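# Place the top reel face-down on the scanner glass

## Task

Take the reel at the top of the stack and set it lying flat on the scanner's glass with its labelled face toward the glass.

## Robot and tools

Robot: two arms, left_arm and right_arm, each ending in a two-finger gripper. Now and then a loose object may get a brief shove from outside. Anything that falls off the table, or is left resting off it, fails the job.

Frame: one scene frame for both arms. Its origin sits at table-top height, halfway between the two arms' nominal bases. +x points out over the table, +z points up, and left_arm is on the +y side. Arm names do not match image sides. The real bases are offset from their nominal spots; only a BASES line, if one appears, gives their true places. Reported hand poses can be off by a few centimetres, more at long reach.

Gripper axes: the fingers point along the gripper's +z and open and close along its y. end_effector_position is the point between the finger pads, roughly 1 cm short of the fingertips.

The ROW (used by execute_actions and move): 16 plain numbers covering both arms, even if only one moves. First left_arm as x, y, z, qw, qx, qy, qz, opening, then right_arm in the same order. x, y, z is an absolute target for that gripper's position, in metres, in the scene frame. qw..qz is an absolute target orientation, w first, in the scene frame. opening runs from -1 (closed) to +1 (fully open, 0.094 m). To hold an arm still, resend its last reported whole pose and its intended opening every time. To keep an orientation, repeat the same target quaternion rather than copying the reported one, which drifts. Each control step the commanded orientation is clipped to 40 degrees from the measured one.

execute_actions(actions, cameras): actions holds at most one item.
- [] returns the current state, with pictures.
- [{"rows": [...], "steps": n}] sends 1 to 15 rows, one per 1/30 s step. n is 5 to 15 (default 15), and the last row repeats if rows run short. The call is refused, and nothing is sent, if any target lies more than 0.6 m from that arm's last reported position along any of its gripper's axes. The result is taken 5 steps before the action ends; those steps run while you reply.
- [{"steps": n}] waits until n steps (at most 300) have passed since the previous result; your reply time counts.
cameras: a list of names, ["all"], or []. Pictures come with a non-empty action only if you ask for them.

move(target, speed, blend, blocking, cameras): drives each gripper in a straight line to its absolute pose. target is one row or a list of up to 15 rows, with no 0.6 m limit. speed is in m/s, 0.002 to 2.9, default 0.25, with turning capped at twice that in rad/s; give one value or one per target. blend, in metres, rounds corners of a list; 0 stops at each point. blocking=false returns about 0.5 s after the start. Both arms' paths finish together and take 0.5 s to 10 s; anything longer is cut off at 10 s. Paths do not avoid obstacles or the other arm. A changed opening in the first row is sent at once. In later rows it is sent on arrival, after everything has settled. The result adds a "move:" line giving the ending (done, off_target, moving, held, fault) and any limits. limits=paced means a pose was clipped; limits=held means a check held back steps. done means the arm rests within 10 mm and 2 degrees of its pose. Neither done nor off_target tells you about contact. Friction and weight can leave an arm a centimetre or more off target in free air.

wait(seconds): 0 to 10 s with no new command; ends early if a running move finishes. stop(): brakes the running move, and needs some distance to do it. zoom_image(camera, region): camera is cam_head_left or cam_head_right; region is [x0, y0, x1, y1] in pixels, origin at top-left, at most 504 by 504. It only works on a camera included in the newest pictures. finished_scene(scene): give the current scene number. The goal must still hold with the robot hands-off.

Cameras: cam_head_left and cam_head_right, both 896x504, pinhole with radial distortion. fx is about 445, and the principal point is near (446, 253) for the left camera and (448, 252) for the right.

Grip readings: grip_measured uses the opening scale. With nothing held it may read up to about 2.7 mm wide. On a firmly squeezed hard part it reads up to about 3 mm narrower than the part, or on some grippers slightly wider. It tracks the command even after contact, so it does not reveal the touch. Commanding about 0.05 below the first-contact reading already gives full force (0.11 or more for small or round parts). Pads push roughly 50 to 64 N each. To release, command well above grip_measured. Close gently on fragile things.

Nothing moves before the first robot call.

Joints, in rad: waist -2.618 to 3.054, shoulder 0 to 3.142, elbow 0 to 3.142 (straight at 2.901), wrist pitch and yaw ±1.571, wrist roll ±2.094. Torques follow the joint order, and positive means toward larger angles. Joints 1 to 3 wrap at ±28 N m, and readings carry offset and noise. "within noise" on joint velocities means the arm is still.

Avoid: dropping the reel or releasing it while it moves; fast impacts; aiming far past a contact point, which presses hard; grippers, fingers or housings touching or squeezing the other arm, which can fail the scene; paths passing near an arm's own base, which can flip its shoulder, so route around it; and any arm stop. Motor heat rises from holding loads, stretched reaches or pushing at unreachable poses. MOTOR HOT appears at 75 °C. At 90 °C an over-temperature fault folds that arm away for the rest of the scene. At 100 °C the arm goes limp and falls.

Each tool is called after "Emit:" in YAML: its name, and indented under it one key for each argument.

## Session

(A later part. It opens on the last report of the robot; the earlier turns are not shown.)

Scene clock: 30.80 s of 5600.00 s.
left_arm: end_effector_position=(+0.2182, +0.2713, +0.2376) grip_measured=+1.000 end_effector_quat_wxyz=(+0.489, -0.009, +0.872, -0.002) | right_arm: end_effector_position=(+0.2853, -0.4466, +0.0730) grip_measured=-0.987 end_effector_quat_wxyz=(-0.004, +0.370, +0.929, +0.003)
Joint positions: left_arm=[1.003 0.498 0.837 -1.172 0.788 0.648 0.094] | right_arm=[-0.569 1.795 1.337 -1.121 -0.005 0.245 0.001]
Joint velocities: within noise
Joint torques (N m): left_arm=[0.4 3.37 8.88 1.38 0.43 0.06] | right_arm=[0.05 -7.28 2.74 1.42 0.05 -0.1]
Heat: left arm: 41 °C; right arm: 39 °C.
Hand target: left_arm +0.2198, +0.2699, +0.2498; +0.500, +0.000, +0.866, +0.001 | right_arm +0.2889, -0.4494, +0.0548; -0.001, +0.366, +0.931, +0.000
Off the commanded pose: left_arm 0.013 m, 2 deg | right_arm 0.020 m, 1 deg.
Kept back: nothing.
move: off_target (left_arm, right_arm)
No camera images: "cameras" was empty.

Emit:
move:
  target:
    - [0.22, 0.27, 0.25, 0.5, 0, 0.866, 0, 1, 0.29, -0.45, 0.13, 0, 0.366, 0.931, 0, -0.15]
    - [0.22, 0.27, 0.25, 0.5, 0, 0.866, 0, 1, 0.345, -0.59, 0.13, 0, 0.523, 0.853, 0, -0.15]
  speed: 0.15

Emit:
zoom_image:
  camera: "cam_head_left"
  region: [590, 200, 740, 330]

Emit:
zoom_image:
  camera: "cam_head_right"
  region: [590, 200, 740, 330]

Scene clock: 34.10 s of 5600.00 s.
left_arm: end_effector_position=(+0.2182, +0.2713, +0.2376) grip_measured=+1.000 end_effector_quat_wxyz=(+0.489, -0.009, +0.872, -0.002) | right_arm: end_effector_position=(+0.3453, -0.5885, +0.1307) grip_measured=-0.152 end_effector_quat_wxyz=(+0.022, +0.517, +0.856, +0.000)
Joint positions: left_arm=[1.003 0.498 0.837 -1.172 0.788 0.648 0.094] | right_arm=[-0.779 2.325 2.357 -1.561 -0.008 0.365 0.04]
Joint velocities: within noise
Joint torques (N m): left_arm=[0.4 3.37 8.9 1.38 0.44 0.06] | right_arm=[0.02 -13.23 8.4 0.59 0.1 0.12]
Heat: left arm: 41 °C; right arm: 40 °C.
Hand target: left_arm +0.2198, +0.2699, +0.2498; +0.500, +0.000, +0.866, +0.001 | right_arm +0.3448, -0.5898, +0.1296; +0.016, +0.523, +0.852, -0.003
Off the commanded pose: left_arm 0.013 m, 2 deg | right_arm 0.002 m, 3 deg.
joint sent to its limit (right arm) — joint 4 (wrist pitch), lower limit.
Kept back: nothing.
move: off_target (left_arm, right_arm)

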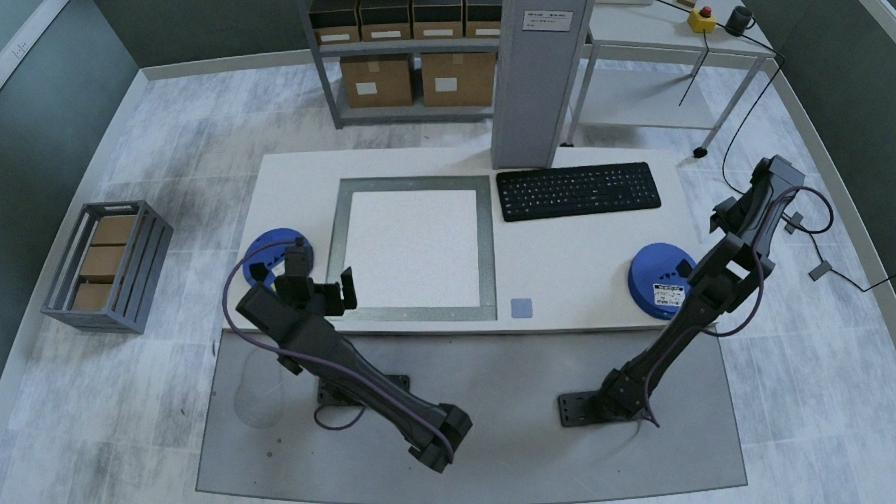

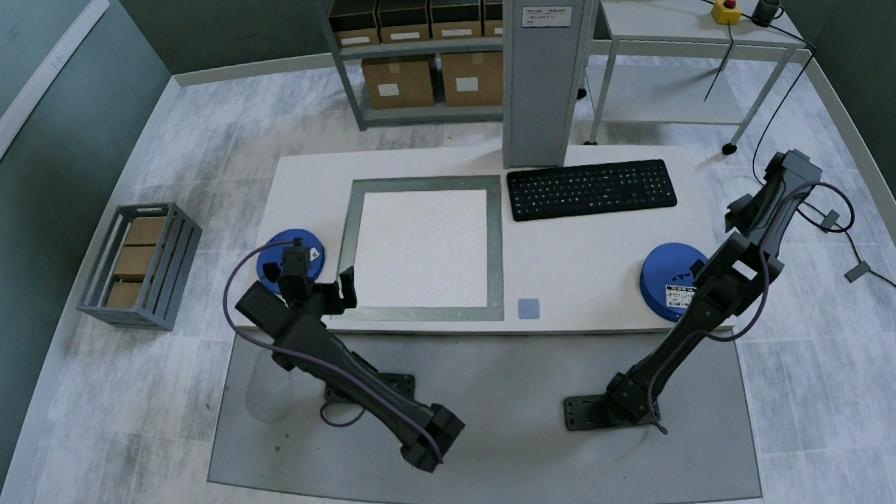

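Scaled by 3.360 from the camera's 896x504 image, which has a finer 1280x720 frame.

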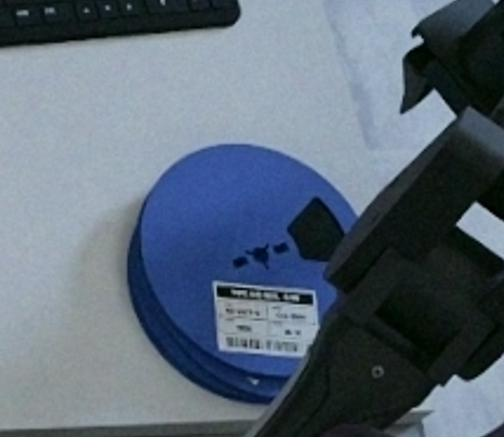

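Scaled by 3.360 from the camera's 896x504 image, which has a finer 1280x720 frame.

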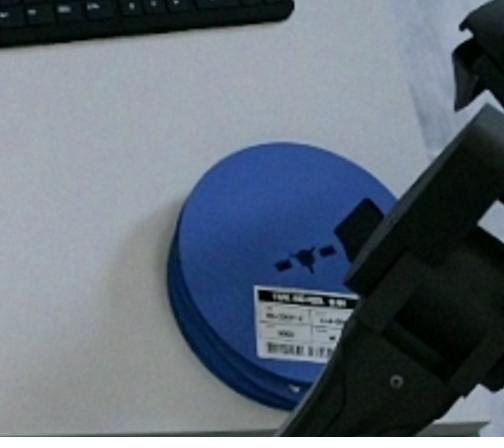

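Emit:
move:
  target: [0.22, 0.27, 0.25, 0.5, 0, 0.866, 0, 1, 0.345, -0.59, 0.072, 0, 0.523, 0.853, 0, -0.15]
  speed: 0.1

Emit:
zoom_image:
  camera: "cam_head_left"
  region: [620, 210, 740, 330]

Emit:
zoom_image:
  camera: "cam_head_right"
  region: [630, 210, 750, 330]

Scene clock: 35.47 s of 5600.00 s.
left_arm: end_effector_position=(+0.2182, +0.2713, +0.2376) grip_measured=+1.000 end_effector_quat_wxyz=(+0.489, -0.009, +0.872, -0.002) | right_arm: end_effector_position=(+0.3429, -0.5863, +0.0782) grip_measured=-0.152 end_effector_quat_wxyz=(-0.002, +0.518, +0.855, +0.004)
Joint positions: left_arm=[1.003 0.498 0.837 -1.172 0.788 0.648 0.094] | right_arm=[-0.779 2.325 2.146 -1.398 -0.008 0.366 0.04]
Joint velocities: within noise
Joint torques (N m): left_arm=[0.4 3.38 8.88 1.38 0.44 0.06] | right_arm=[0.01 -14.01 5.74 0.85 0.09 0.09]
Heat: left arm: 41 °C; right arm: 40 °C.
Hand target: left_arm +0.2198, +0.2699, +0.2498; +0.500, +0.000, +0.866, +0.001 | right_arm +0.3449, -0.5899, +0.0720; +0.000, +0.523, +0.852, +0.000
Off the commanded pose: left_arm 0.013 m, 2 deg | right_arm 0.007 m, 1 deg.
Kept back: nothing.
move: off_target (left_arm)

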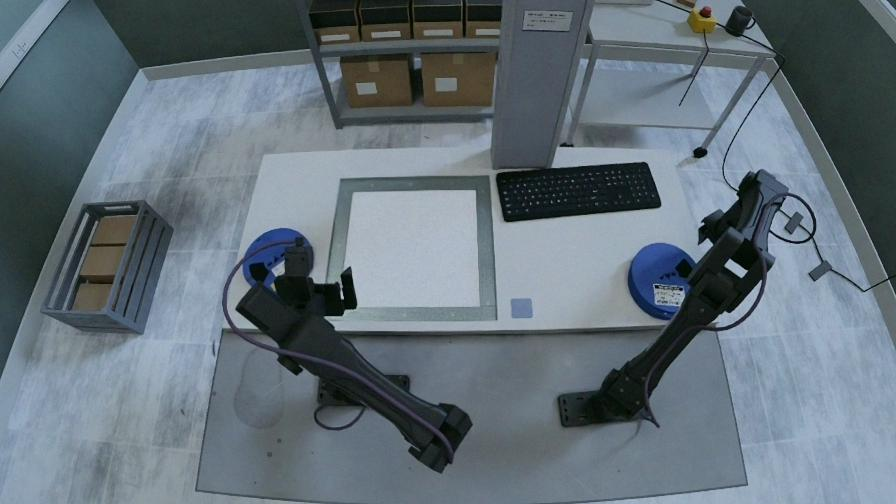

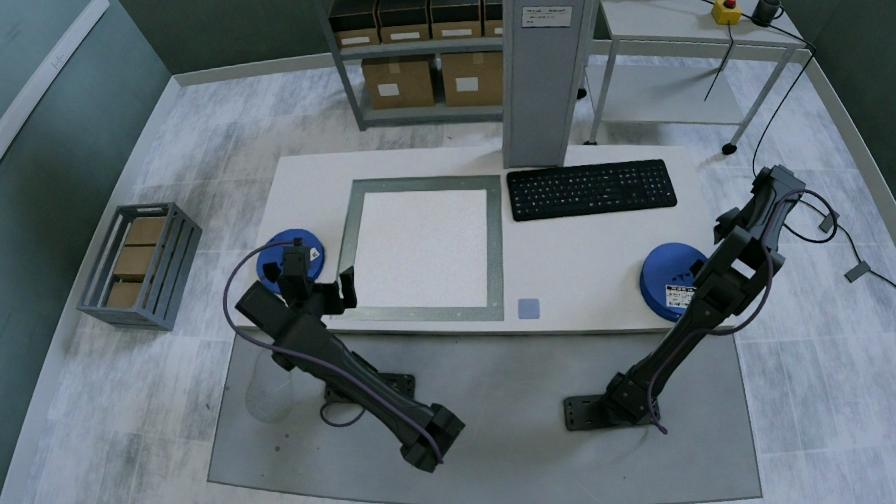

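Scaled by 4.200 from the camera's 896x504 image, which has a finer 1280x720 frame.

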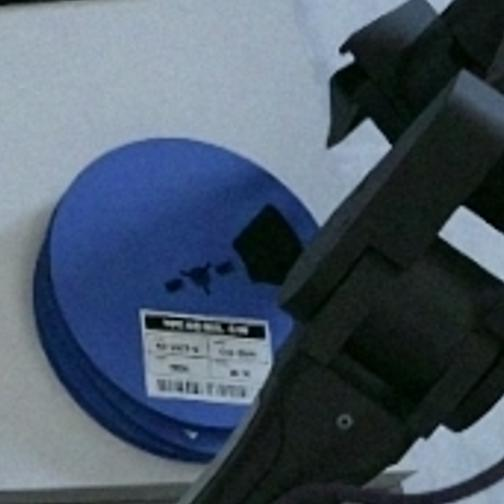

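Scaled by 4.200 from the camera's 896x504 image, which has a finer 1280x720 frame.

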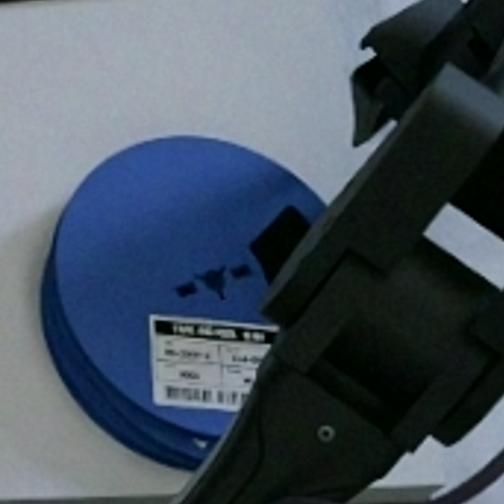

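Emit:
move:
  target: [0.22, 0.27, 0.25, 0.5, 0, 0.866, 0, 1, 0.345, -0.59, 0.059, 0, 0.523, 0.853, 0, -0.15]
  speed: 0.1
  cameras: []

Emit:
move:
  target: [0.22, 0.27, 0.25, 0.5, 0, 0.866, 0, 1, 0.325, -0.55, 0.059, 0, 0.523, 0.853, 0, -0.15]
  speed: 0.06

Emit:
zoom_image:
  camera: "cam_head_left"
  region: [620, 210, 740, 330]

Emit:
zoom_image:
  camera: "cam_head_right"
  region: [630, 210, 750, 330]

Scene clock: 36.70 s of 5600.00 s.
left_arm: end_effector_position=(+0.2182, +0.2712, +0.2376) grip_measured=+1.000 end_effector_quat_wxyz=(+0.489, -0.009, +0.872, -0.002) | right_arm: end_effector_position=(+0.3433, -0.5867, +0.0651) grip_measured=-0.152 end_effector_quat_wxyz=(-0.002, +0.518, +0.855, +0.004)
Joint positions: left_arm=[1.003 0.498 0.837 -1.172 0.788 0.648 0.094] | right_arm=[-0.779 2.325 2.094 -1.346 -0.008 0.366 0.04]
Joint velocities: within noise
Joint torques (N m): left_arm=[0.4 3.37 8.88 1.38 0.44 0.06] | right_arm=[0.03 -14.22 5.68 0.83 0.1 0.1]
Heat: left arm: 41 °C; right arm: 41 °C.
Hand target: left_arm +0.2198, +0.2698, +0.2498; +0.500, +0.000, +0.866, +0.000 | right_arm +0.3449, -0.5899, +0.0590; +0.000, +0.523, +0.853, +0.000
Off the commanded pose: left_arm 0.013 m, 2 deg | right_arm 0.007 m, 1 deg.
Kept back: nothing.
move: off_target (left_arm)
No camera images: "cameras" was empty.

Scene clock: 37.77 s of 5600.00 s.
left_arm: end_effector_position=(+0.2182, +0.2712, +0.2376) grip_measured=+1.000 end_effector_quat_wxyz=(+0.489, -0.009, +0.872, -0.002) | right_arm: end_effector_position=(+0.3222, -0.5514, +0.0433) grip_measured=-0.152 end_effector_quat_wxyz=(-0.020, +0.519, +0.854, +0.004)
Joint positions: left_arm=[1.003 0.498 0.837 -1.172 0.788 0.648 0.094] | right_arm=[-0.746 2.193 1.787 -1.206 -0.002 0.402 0.04]
Joint velocities: within noise
Joint torques (N m): left_arm=[0.4 3.37 8.88 1.38 0.44 0.06] | right_arm=[0.64 -18.19 5.18 0.57 0.02 0.13]
Heat: left arm: 41 °C; right arm: 42 °C.
Hand target: left_arm +0.2198, +0.2698, +0.2498; +0.500, +0.000, +0.866, +0.000 | right_arm +0.3249, -0.5499, +0.0587; +0.000, +0.523, +0.853, +0.000
Off the commanded pose: left_arm 0.013 m, 2 deg | right_arm 0.016 m, 2 deg.
Kept back: nothing.
move: off_target (left_arm, right_arm)

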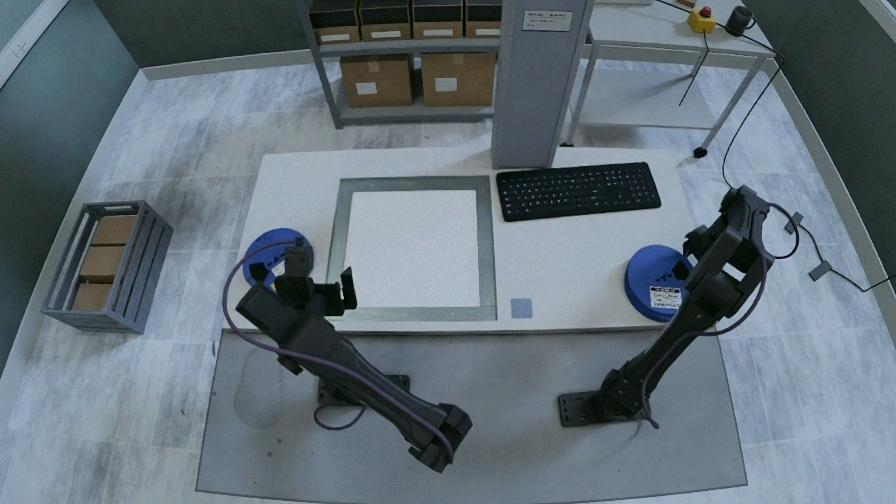

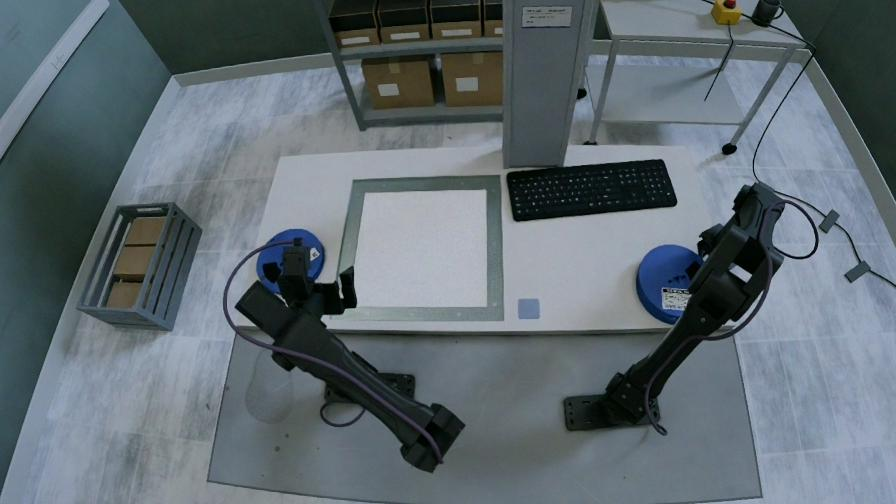

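Scaled by 4.200 from the camera's 896x504 image, which has a finer 1280x720 frame.

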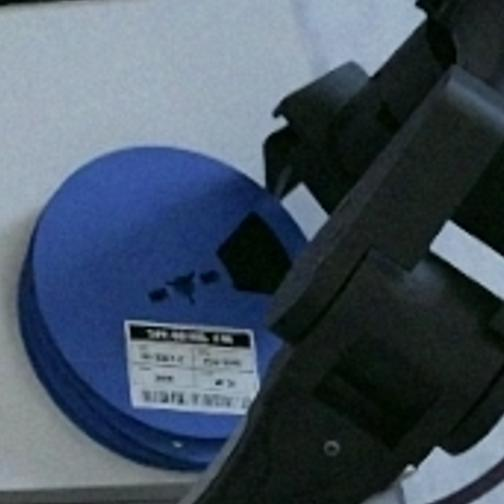

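Scaled by 4.200 from the camera's 896x504 image, which has a finer 1280x720 frame.

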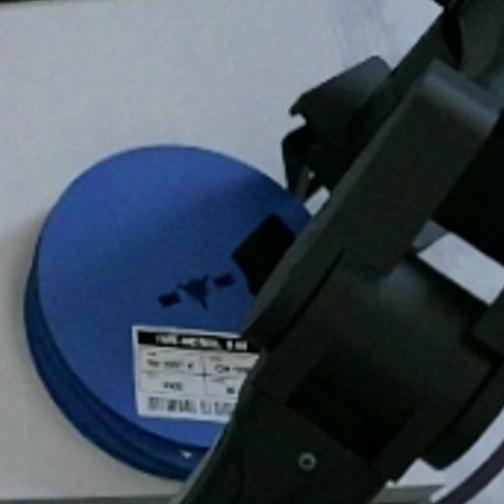

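Emit:
move:
  target:
    - [0.22, 0.27, 0.25, 0.5, 0, 0.866, 0, 1, 0.334, -0.568, 0.06, 0, 0.523, 0.853, 0, -0.15]
    - [0.22, 0.27, 0.25, 0.5, 0, 0.866, 0, 1, 0.332, -0.564, 0.09, 0, 0.523, 0.853, 0, -0.15]
  speed: 0.06
  cameras: []

Emit:
move:
  target: [0.22, 0.27, 0.25, 0.5, 0, 0.866, 0, 1, 0.327, -0.554, 0.064, 0, 0.523, 0.853, 0, -0.15]
  speed: 0.06

Emit:
zoom_image:
  camera: "cam_head_left"
  region: [620, 210, 740, 330]

Scene clock: 39.67 s of 5600.00 s.
left_arm: end_effector_position=(+0.2182, +0.2712, +0.2376) grip_measured=+1.000 end_effector_quat_wxyz=(+0.489, -0.009, +0.872, -0.002) | right_arm: end_effector_position=(+0.3315, -0.5618, +0.0858) grip_measured=-0.152 end_effector_quat_wxyz=(+0.000, +0.522, +0.853, +0.001)
Joint positions: left_arm=[1.003 0.498 0.837 -1.172 0.788 0.648 0.094] | right_arm=[-0.751 2.195 1.961 -1.338 -0.002 0.403 0.04]
Joint velocities: within noise
Joint torques (N m): left_arm=[0.4 3.37 8.88 1.38 0.43 0.06] | right_arm=[-0.16 -13.35 8.55 0.48 0.02 -0.03]
Heat: left arm: 41 °C; right arm: 42 °C.
Hand target: left_arm +0.2198, +0.2698, +0.2498; +0.500, +0.000, +0.866, +0.000 | right_arm +0.3320, -0.5639, +0.0900; +0.000, +0.523, +0.853, +0.000
Off the commanded pose: left_arm 0.013 m, 2 deg | right_arm 0.005 m, 0 deg.
Kept back: nothing.
move: off_target (left_arm)
No camera images: "cameras" was empty.

Scene clock: 40.60 s of 5600.00 s.
left_arm: end_effector_position=(+0.2182, +0.2712, +0.2376) grip_measured=+1.000 end_effector_quat_wxyz=(+0.489, -0.009, +0.872, -0.002) | right_arm: end_effector_position=(+0.3207, -0.5529, +0.0525) grip_measured=-0.152 end_effector_quat_wxyz=(-0.024, +0.522, +0.853, +0.004)
Joint positions: left_arm=[1.003 0.498 0.837 -1.172 0.788 0.648 0.094] | right_arm=[-0.751 2.195 1.827 -1.252 -0.002 0.404 0.04]
Joint velocities: within noise
Joint torques (N m): left_arm=[0.39 3.37 8.88 1.38 0.44 0.06] | right_arm=[0.68 -17.06 5.39 0.75 0.01 0.08]
Heat: left arm: 41 °C; right arm: 43 °C.
Hand target: left_arm +0.2198, +0.2698, +0.2498; +0.500, +0.000, +0.866, +0.000 | right_arm +0.3269, -0.5539, +0.0641; +0.000, +0.523, +0.853, +0.000
Off the commanded pose: left_arm 0.013 m, 2 deg | right_arm 0.013 m, 3 deg.
Kept back: nothing.
move: off_target (left_arm, right_arm)

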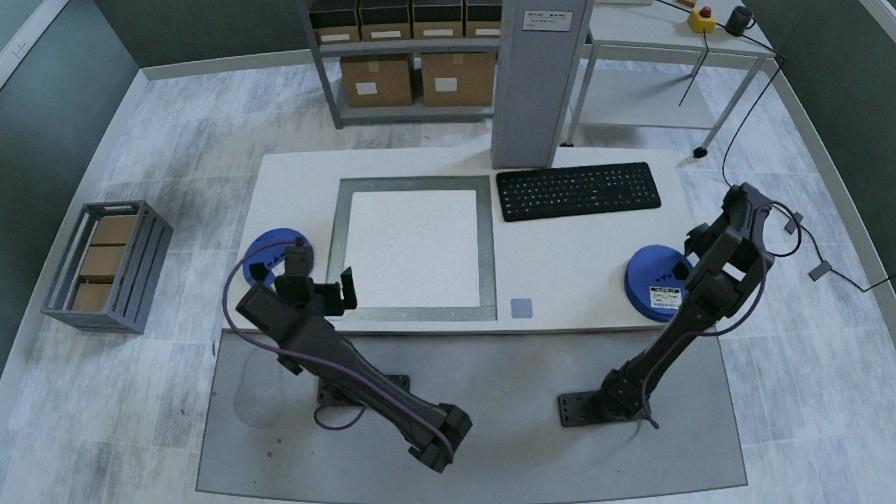

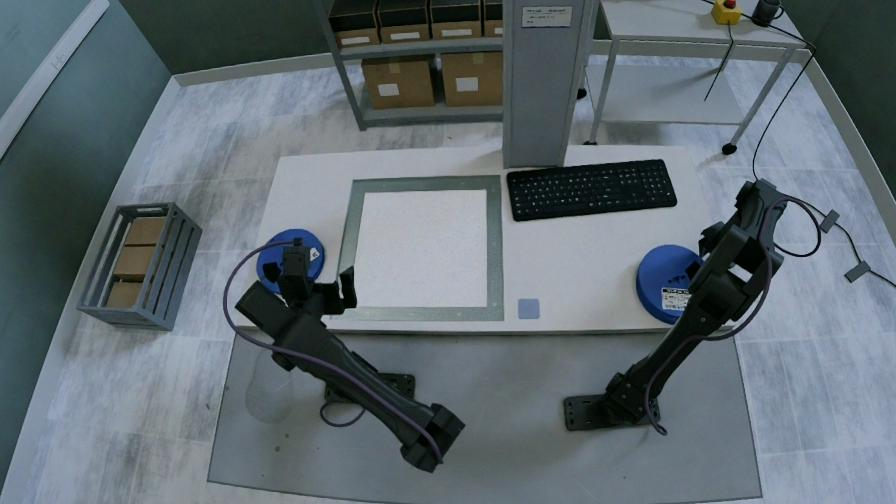

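Scaled by 4.200 from the camera's 896x504 image, which has a finer 1280x720 frame.

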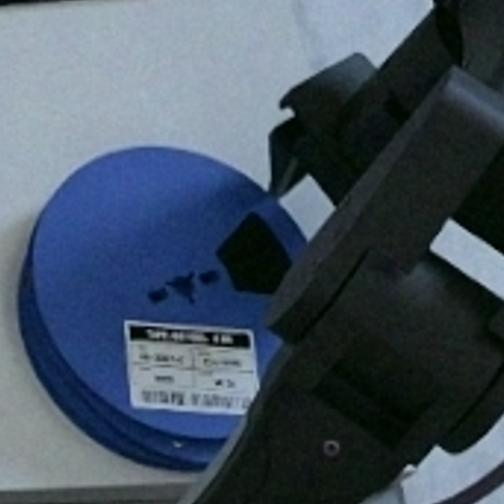

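Emit:
move:
  target: [0.22, 0.27, 0.25, 0.5, 0, 0.866, 0, 1, 0.329, -0.556, 0.074, 0, 0.523, 0.853, 0, -0.15]
  speed: 0.06
  cameras: []

Scene clock: 42.00 s of 5600.00 s.
left_arm: end_effector_position=(+0.2182, +0.2712, +0.2376) grip_measured=+1.000 end_effector_quat_wxyz=(+0.489, -0.009, +0.872, -0.002) | right_arm: end_effector_position=(+0.3237, -0.5554, +0.0563) grip_measured=-0.152 end_effector_quat_wxyz=(-0.017, +0.522, +0.853, +0.003)
Joint positions: left_arm=[1.003 0.498 0.837 -1.172 0.788 0.648 0.094] | right_arm=[-0.751 2.195 1.843 -1.254 -0.002 0.404 0.04]
Joint velocities: within noise
Joint torques (N m): left_arm=[0.4 3.38 8.88 1.38 0.44 0.06] | right_arm=[0.62 -16.31 8.46 0.4 0.02 0.06]
Heat: left arm: 41 °C; right arm: 44 °C.
Hand target: left_arm +0.2198, +0.2698, +0.2498; +0.500, +0.000, +0.866, +0.000 | right_arm +0.3288, -0.5558, +0.0738; +0.000, +0.523, +0.853, +0.000
Off the commanded pose: left_arm 0.013 m, 2 deg | right_arm 0.019 m, 2 deg.
Kept back: nothing.
move: off_target (left_arm, right_arm)
No camera images: "cameras" was empty.

Emit:
move:
  target: [0.22, 0.27, 0.25, 0.5, 0, 0.866, 0, 1, 0.329, -0.556, 0.081, 0, 0.523, 0.853, 0, -0.15]
  speed: 0.06
  cameras: []

Scene clock: 42.93 s of 5600.00 s.
left_arm: end_effector_position=(+0.2182, +0.2712, +0.2376) grip_measured=+1.000 end_effector_quat_wxyz=(+0.489, -0.009, +0.872, -0.002) | right_arm: end_effector_position=(+0.3241, -0.5557, +0.0624) grip_measured=-0.152 end_effector_quat_wxyz=(-0.018, +0.522, +0.853, +0.004)
Joint positions: left_arm=[1.003 0.498 0.837 -1.172 0.788 0.648 0.094] | right_arm=[-0.751 2.195 1.867 -1.279 -0.002 0.404 0.04]
Joint velocities: within noise
Joint torques (N m): left_arm=[0.4 3.37 8.9 1.37 0.44 0.06] | right_arm=[0.62 -16.53 8.53 0.41 0.02 0.06]
Heat: left arm: 41 °C; right arm: 44 °C.
Hand target: left_arm +0.2198, +0.2698, +0.2498; +0.500, +0.000, +0.866, +0.000 | right_arm +0.3287, -0.5558, +0.0807; +0.000, +0.523, +0.853, +0.000
Off the commanded pose: left_arm 0.013 m, 2 deg | right_arm 0.019 m, 2 deg.
Kept back: nothing.
move: off_target (left_arm, right_arm)
No camera images: "cameras" was empty.

Emit:
move:
  target:
    - [0.22, 0.27, 0.25, 0.5, 0, 0.866, 0, 1, 0.329, -0.556, 0.086, 0, 0.523, 0.853, 0, -0.15]
    - [0.22, 0.27, 0.25, 0.5, 0, 0.866, 0, 1, 0.320, -0.538, 0.086, 0, 0.523, 0.853, 0, -0.15]
  speed: 0.05

Emit:
zoom_image:
  camera: "cam_head_left"
  region: [620, 210, 740, 330]

Scene clock: 44.03 s of 5600.00 s.
left_arm: end_effector_position=(+0.2182, +0.2712, +0.2376) grip_measured=+1.000 end_effector_quat_wxyz=(+0.489, -0.009, +0.872, -0.002) | right_arm: end_effector_position=(+0.3172, -0.5386, +0.0712) grip_measured=-0.152 end_effector_quat_wxyz=(-0.023, +0.519, +0.854, +0.004)
Joint positions: left_arm=[1.003 0.498 0.837 -1.172 0.788 0.648 0.094] | right_arm=[-0.729 2.133 1.803 -1.287 -0.002 0.419 0.04]
Joint velocities: within noise
Joint torques (N m): left_arm=[0.4 3.37 8.9 1.38 0.44 0.07] | right_arm=[0.38 -17.51 5.24 0.67 0.02 0.05]
Heat: left arm: 41 °C; right arm: 44 °C.
Hand target: left_arm +0.2198, +0.2698, +0.2498; +0.500, +0.000, +0.866, +0.000 | right_arm +0.3199, -0.5379, +0.0859; +0.000, +0.523, +0.853, +0.000
Off the commanded pose: left_arm 0.013 m, 2 deg | right_arm 0.015 m, 3 deg.
Kept back: nothing.
move: off_target (left_arm, right_arm)

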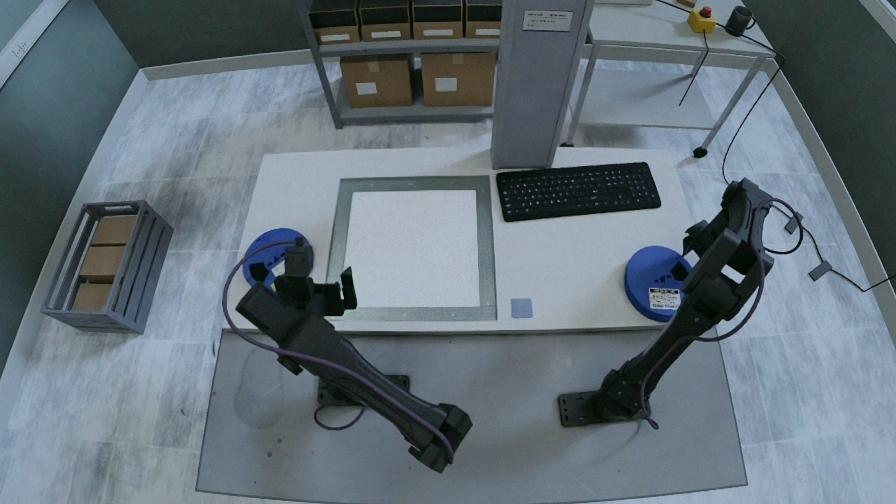

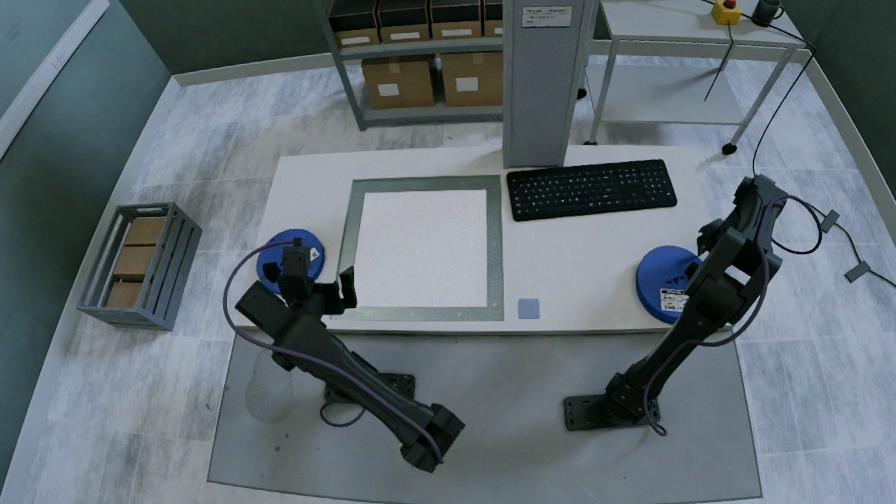

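Scaled by 4.200 from the camera's 896x504 image, which has a finer 1280x720 frame.

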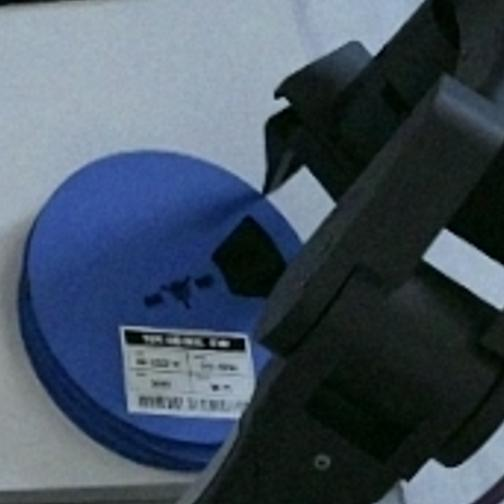

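Emit:
move:
  target:
    - [0.22, 0.27, 0.25, 0.5, 0, 0.866, 0, 1, 0.320, -0.538, 0.10, 0, 0.523, 0.853, 0, -0.15]
    - [0.22, 0.27, 0.25, 0.5, 0, 0.866, 0, 1, 0.335, -0.570, 0.09, 0, 0.523, 0.853, 0, -0.15]
    - [0.22, 0.27, 0.25, 0.5, 0, 0.866, 0, 1, 0.335, -0.570, 0.07, 0, 0.523, 0.853, 0, -0.15]
  speed: 0.06
  cameras: []

Emit:
move:
  target: [0.22, 0.27, 0.25, 0.5, 0, 0.866, 0, 1, 0.332, -0.564, 0.07, 0, 0.523, 0.853, 0, -0.15]
  speed: 0.04

Emit:
zoom_image:
  camera: "cam_head_left"
  region: [620, 210, 740, 330]

Scene clock: 46.13 s of 5600.00 s.
left_arm: end_effector_position=(+0.2182, +0.2712, +0.2376) grip_measured=+1.000 end_effector_quat_wxyz=(+0.489, -0.009, +0.872, -0.002) | right_arm: end_effector_position=(+0.3331, -0.5660, +0.0779) grip_measured=-0.152 end_effector_quat_wxyz=(-0.001, +0.524, +0.851, +0.001)
Joint positions: left_arm=[1.003 0.498 0.837 -1.172 0.788 0.648 0.094] | right_arm=[-0.756 2.216 1.962 -1.32 -0.002 0.404 0.04]
Joint velocities: within noise
Joint torques (N m): left_arm=[0.4 3.37 8.88 1.38 0.44 0.06] | right_arm=[-0.27 -12.75 5.74 0.86 0.02 -0.1]
Heat: left arm: 41 °C; right arm: 45 °C.
Hand target: left_arm +0.2198, +0.2698, +0.2498; +0.500, +0.000, +0.866, +0.000 | right_arm +0.3349, -0.5699, +0.0701; +0.000, +0.523, +0.853, +0.000
Off the commanded pose: left_arm 0.013 m, 2 deg | right_arm 0.009 m, 0 deg.
Kept back: nothing.
move: off_target (left_arm)
No camera images: "cameras" was empty.

Scene clock: 46.83 s of 5600.00 s.
left_arm: end_effector_position=(+0.2182, +0.2712, +0.2376) grip_measured=+1.000 end_effector_quat_wxyz=(+0.489, -0.009, +0.872, -0.002) | right_arm: end_effector_position=(+0.3281, -0.5618, +0.0672) grip_measured=-0.152 end_effector_quat_wxyz=(-0.013, +0.524, +0.851, +0.003)
Joint positions: left_arm=[1.003 0.498 0.837 -1.172 0.788 0.648 0.094] | right_arm=[-0.756 2.216 1.92 -1.302 -0.002 0.404 0.04]
Joint velocities: within noise
Joint torques (N m): left_arm=[0.39 3.38 8.88 1.38 0.44 0.06] | right_arm=[0.2 -15.08 5.64 0.79 0.02 -0.05]
Heat: left arm: 41 °C; right arm: 45 °C.
Hand target: left_arm +0.2198, +0.2698, +0.2498; +0.500, +0.000, +0.866, +0.000 | right_arm +0.3320, -0.5640, +0.0701; +0.000, +0.523, +0.853, +0.000
Off the commanded pose: left_arm 0.013 m, 2 deg | right_arm 0.005 m, 2 deg.
Kept back: nothing.
move: off_target (left_arm)

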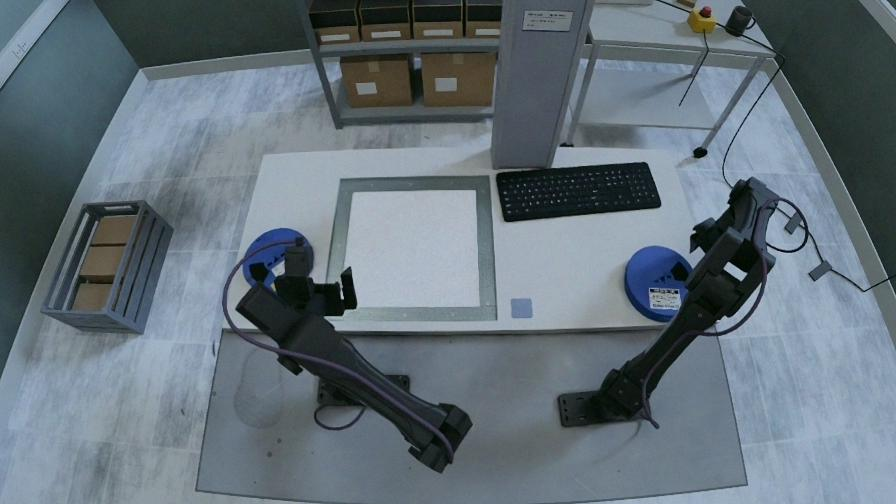

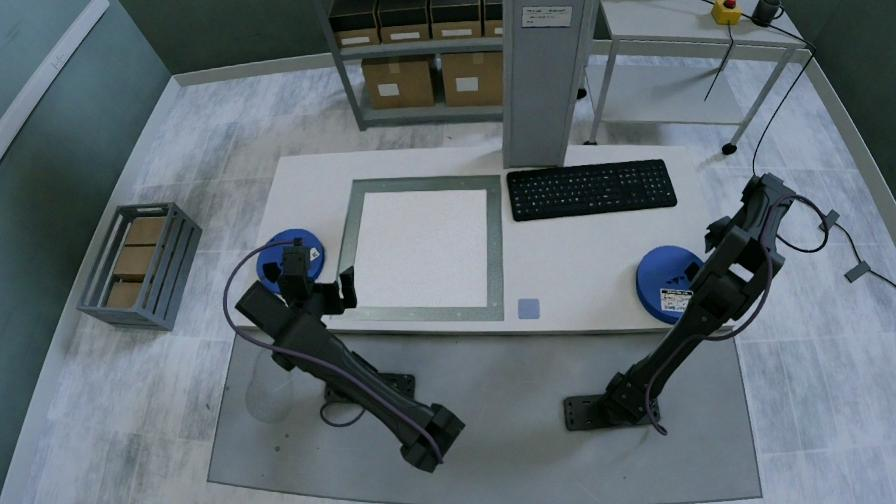

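Scaled by 4.200 from the camera's 896x504 image, which has a finer 1280x720 frame.

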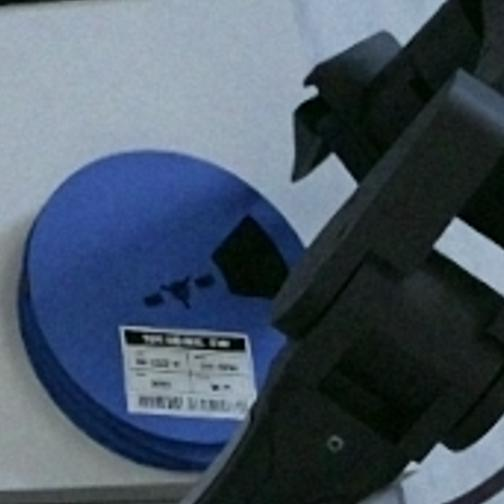

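Emit:
move:
  target: [0.22, 0.27, 0.25, 0.5, 0, 0.866, 0, 1, 0.328, -0.556, 0.070, 0, 0.523, 0.853, 0, -0.15]
  speed: 0.04
  cameras: []

Emit:
move:
  target: [0.22, 0.27, 0.25, 0.5, 0, 0.866, 0, 1, 0.325, -0.550, 0.070, 0, 0.523, 0.853, 0, -0.15]
  speed: 0.04

Emit:
zoom_image:
  camera: "cam_head_left"
  region: [620, 210, 740, 330]

Scene clock: 47.87 s of 5600.00 s.
left_arm: end_effector_position=(+0.2182, +0.2712, +0.2376) grip_measured=+1.000 end_effector_quat_wxyz=(+0.489, -0.009, +0.872, -0.002) | right_arm: end_effector_position=(+0.3210, -0.5533, +0.0526) grip_measured=-0.152 end_effector_quat_wxyz=(-0.033, +0.522, +0.852, +0.006)
Joint positions: left_arm=[1.003 0.498 0.837 -1.172 0.788 0.648 0.094] | right_arm=[-0.751 2.216 1.859 -1.281 -0.002 0.404 0.04]
Joint velocities: within noise
Joint torques (N m): left_arm=[0.4 3.38 8.88 1.38 0.44 0.06] | right_arm=[0.36 -18.62 5.46 0.71 0.01 0.04]
Heat: left arm: 41 °C; right arm: 46 °C.
Hand target: left_arm +0.2198, +0.2698, +0.2498; +0.500, +0.000, +0.866, +0.000 | right_arm +0.3277, -0.5558, +0.0700; +0.000, +0.523, +0.852, +0.000
Off the commanded pose: left_arm 0.013 m, 2 deg | right_arm 0.019 m, 4 deg.
Kept back: nothing.
move: off_target (left_arm, right_arm)
No camera images: "cameras" was empty.

Scene clock: 48.57 s of 5600.00 s.
left_arm: end_effector_position=(+0.2182, +0.2712, +0.2376) grip_measured=+1.000 end_effector_quat_wxyz=(+0.489, -0.009, +0.872, -0.002) | right_arm: end_effector_position=(+0.3198, -0.5489, +0.0528) grip_measured=-0.152 end_effector_quat_wxyz=(-0.028, +0.520, +0.854, +0.005)
Joint positions: left_arm=[1.003 0.498 0.837 -1.172 0.788 0.648 0.094] | right_arm=[-0.745 2.19 1.82 -1.258 -0.002 0.405 0.04]
Joint velocities: within noise
Joint torques (N m): left_arm=[0.4 3.37 8.88 1.38 0.43 0.06] | right_arm=[0.51 -18.41 5.42 0.7 0.02 0.11]
Heat: left arm: 41 °C; right arm: 46 °C.
Hand target: left_arm +0.2198, +0.2698, +0.2498; +0.500, +0.000, +0.866, +0.000 | right_arm +0.3248, -0.5500, +0.0698; +0.000, +0.523, +0.852, +0.000
Off the commanded pose: left_arm 0.013 m, 2 deg | right_arm 0.018 m, 3 deg.
Kept back: nothing.
move: off_target (left_arm, right_arm)

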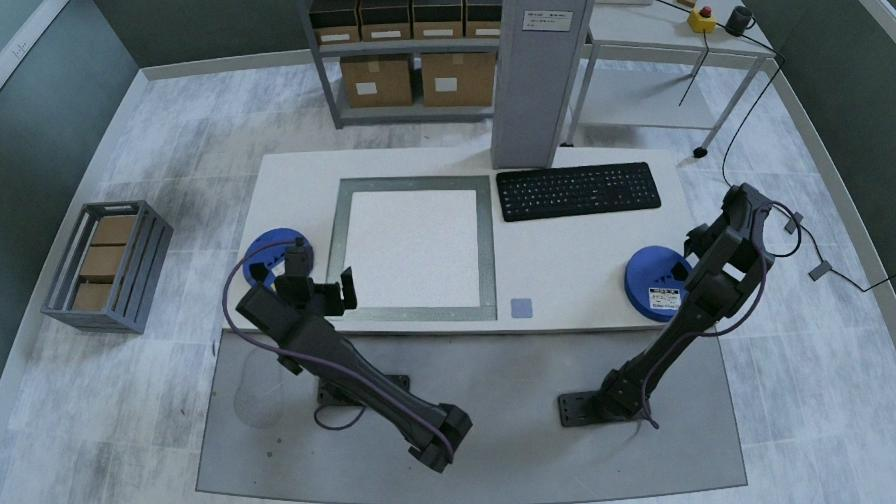

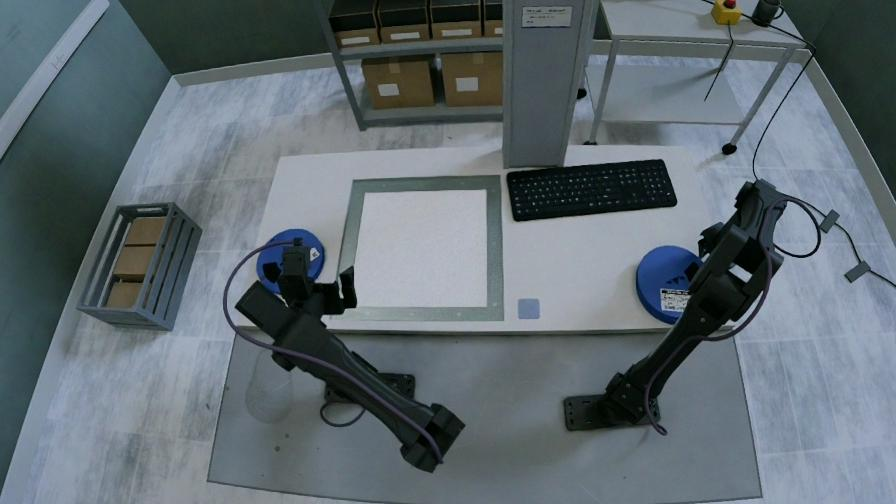

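Scaled by 4.200 from the camera's 896x504 image, which has a finer 1280x720 frame.

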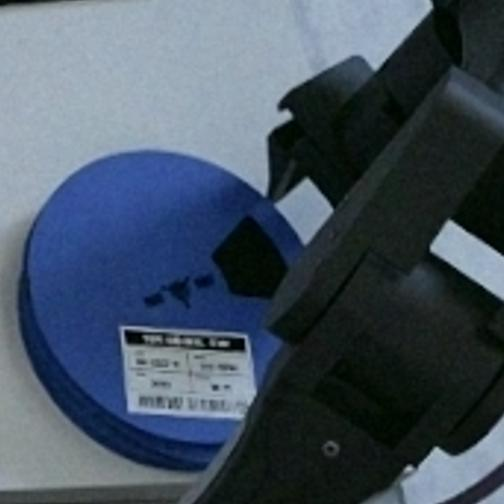

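Emit:
move:
  target:
    - [0.22, 0.27, 0.25, 0.5, 0, 0.866, 0, 1, 0.322, -0.545, 0.10, 0, 0.523, 0.853, 0, -0.15]
    - [0.22, 0.27, 0.25, 0.5, 0, 0.866, 0, 1, 0.341, -0.582, 0.10, 0, 0.523, 0.853, 0, -0.15]
    - [0.22, 0.27, 0.25, 0.5, 0, 0.866, 0, 1, 0.341, -0.582, 0.08, 0, 0.523, 0.853, 0, -0.15]
  speed: 0.08
  cameras: []

Emit:
move:
  target: [0.22, 0.27, 0.25, 0.5, 0, 0.866, 0, 1, 0.307, -0.52, 0.079, 0, 0.523, 0.853, 0, -0.15]
  speed: 0.06

Emit:
zoom_image:
  camera: "cam_head_left"
  region: [620, 210, 740, 330]

Scene clock: 50.87 s of 5600.00 s.
left_arm: end_effector_position=(+0.2182, +0.2712, +0.2376) grip_measured=+1.000 end_effector_quat_wxyz=(+0.489, -0.009, +0.872, -0.002) | right_arm: end_effector_position=(+0.3387, -0.5782, +0.0864) grip_measured=-0.152 end_effector_quat_wxyz=(-0.003, +0.525, +0.851, +0.001)
Joint positions: left_arm=[1.003 0.498 0.837 -1.172 0.788 0.648 0.094] | right_arm=[-0.769 2.281 2.105 -1.4 -0.002 0.392 0.04]
Joint velocities: within noise
Joint torques (N m): left_arm=[0.4 3.37 8.88 1.38 0.44 0.06] | right_arm=[-0.01 -13.6 5.81 0.8 0.02 -0.11]
Heat: left arm: 41 °C; right arm: 46 °C.
Hand target: left_arm +0.2198, +0.2698, +0.2498; +0.500, +0.000, +0.866, +0.000 | right_arm +0.3409, -0.5819, +0.0801; +0.000, +0.523, +0.853, +0.000
Off the commanded pose: left_arm 0.013 m, 2 deg | right_arm 0.008 m, 0 deg.
Kept back: nothing.
move: off_target (left_arm)
No camera images: "cameras" was empty.

Scene clock: 52.37 s of 5600.00 s.
left_arm: end_effector_position=(+0.2182, +0.2712, +0.2376) grip_measured=+1.000 end_effector_quat_wxyz=(+0.489, -0.009, +0.872, -0.002) | right_arm: end_effector_position=(+0.3039, -0.5205, +0.0651) grip_measured=-0.152 end_effector_quat_wxyz=(-0.023, +0.519, +0.854, +0.003)
Joint positions: left_arm=[1.003 0.498 0.837 -1.172 0.788 0.648 0.094] | right_arm=[-0.714 2.049 1.65 -1.219 -0.001 0.434 0.04]
Joint velocities: within noise
Joint torques (N m): left_arm=[0.42 3.37 8.88 1.38 0.44 0.06] | right_arm=[0.61 -16.68 5.09 0.66 0 0.1]
Heat: left arm: 41 °C; right arm: 47 °C.
Hand target: left_arm +0.2198, +0.2698, +0.2498; +0.500, +0.000, +0.866, +0.000 | right_arm +0.3069, -0.5200, +0.0788; +0.000, +0.523, +0.853, +0.000
Off the commanded pose: left_arm 0.013 m, 2 deg | right_arm 0.014 m, 3 deg.
Kept back: nothing.
move: off_target (left_arm, right_arm)

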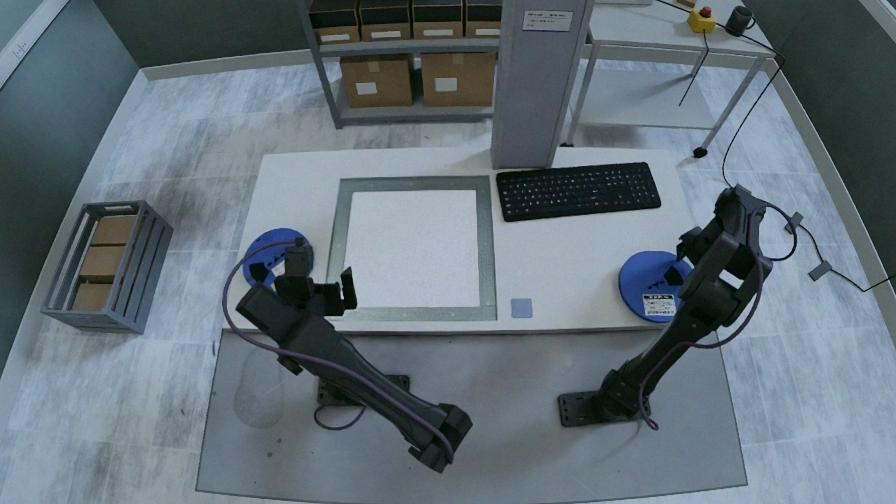

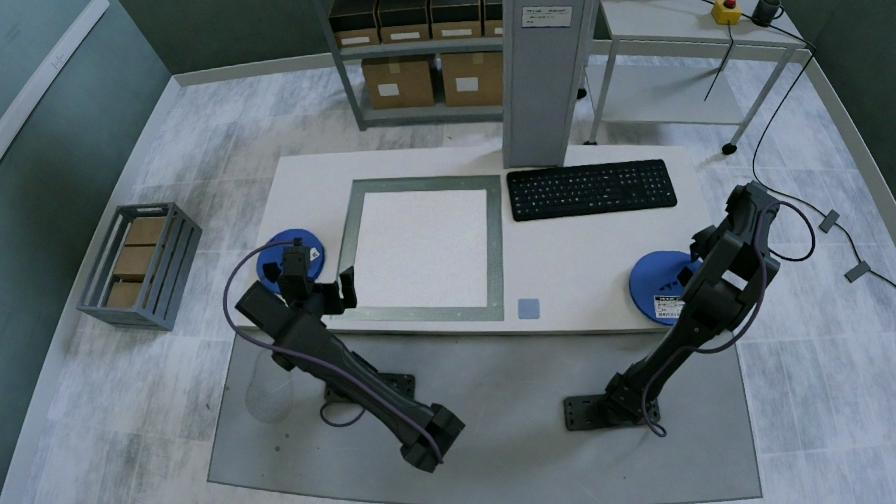

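Scaled by 4.200 from the camera's 896x504 image, which has a finer 1280x720 frame.

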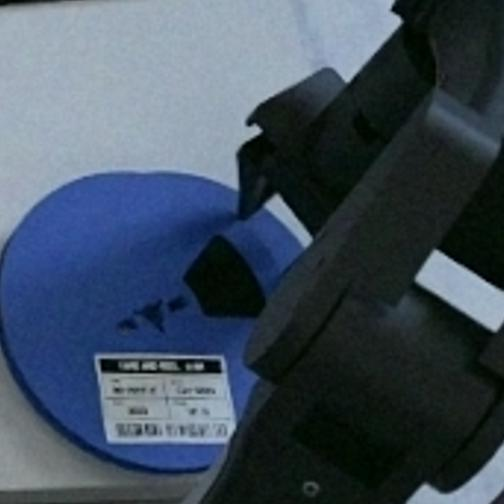

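Emit:
move:
  target: [0.22, 0.27, 0.25, 0.5, 0, 0.866, 0, 1, 0.298, -0.493, 0.079, 0, 0.523, 0.853, 0, -0.15]
  speed: 0.06

Emit:
zoom_image:
  camera: "cam_head_left"
  region: [600, 210, 730, 340]

Emit:
zoom_image:
  camera: "cam_head_right"
  region: [600, 210, 730, 340]

Scene clock: 53.40 s of 5600.00 s.
left_arm: end_effector_position=(+0.2182, +0.2712, +0.2376) grip_measured=+1.000 end_effector_quat_wxyz=(+0.489, -0.009, +0.872, -0.002) | right_arm: end_effector_position=(+0.2952, -0.4937, +0.0673) grip_measured=-0.152 end_effector_quat_wxyz=(-0.021, +0.518, +0.855, +0.002)
Joint positions: left_arm=[1.003 0.498 0.837 -1.172 0.788 0.648 0.094] | right_arm=[-0.669 1.956 1.526 -1.183 -0.001 0.477 0.04]
Joint velocities: within noise
Joint torques (N m): left_arm=[0.4 3.38 8.9 1.38 0.44 0.06] | right_arm=[0.61 -15.3 5.19 0.66 -0.06 0.09]
Heat: left arm: 41 °C; right arm: 47 °C.
Hand target: left_arm +0.2198, +0.2698, +0.2498; +0.500, +0.000, +0.866, +0.000 | right_arm +0.2979, -0.4929, +0.0789; +0.000, +0.523, +0.853, +0.000
Off the commanded pose: left_arm 0.013 m, 2 deg | right_arm 0.012 m, 3 deg.
Kept back: nothing.
move: off_target (left_arm, right_arm)

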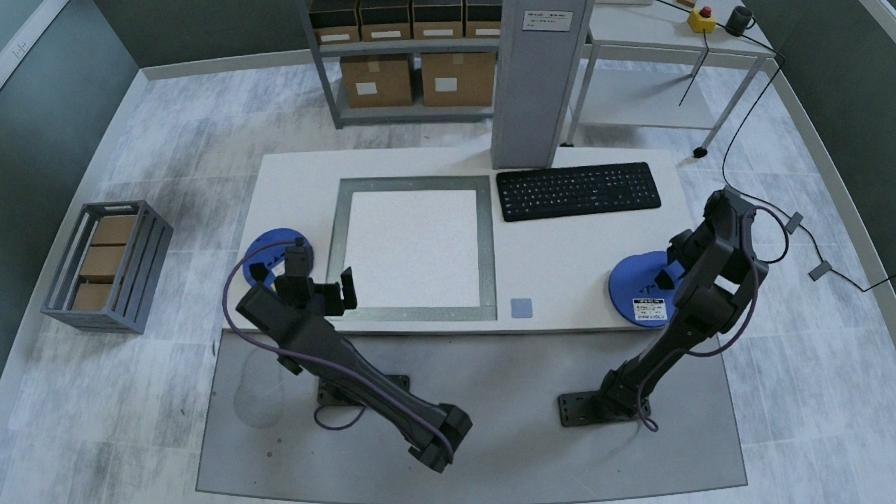

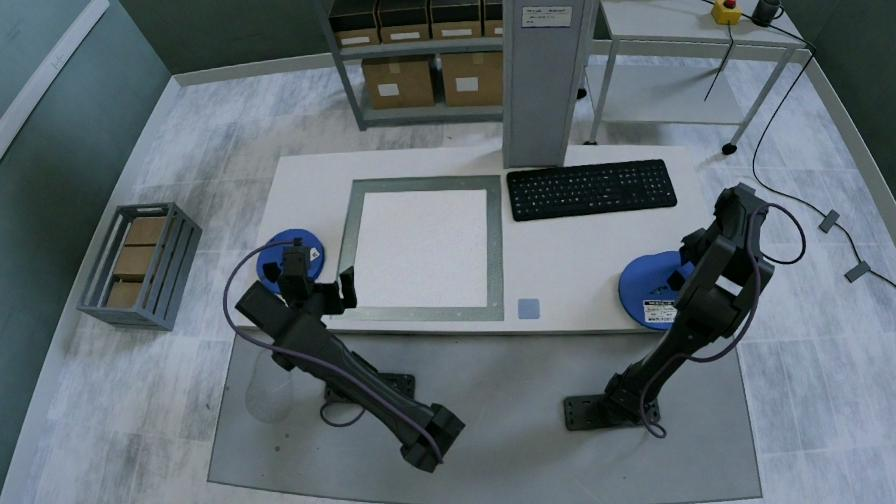

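Scaled by 3.877 from the camera's 896x504 image, which has a finer 1280x720 frame.

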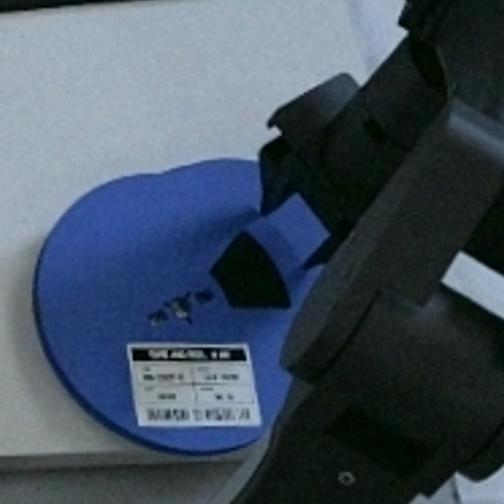

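Scaled by 3.877 from the camera's 896x504 image, which has a finer 1280x720 frame.

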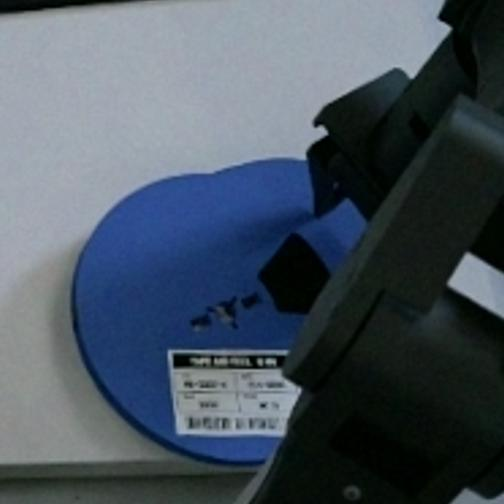

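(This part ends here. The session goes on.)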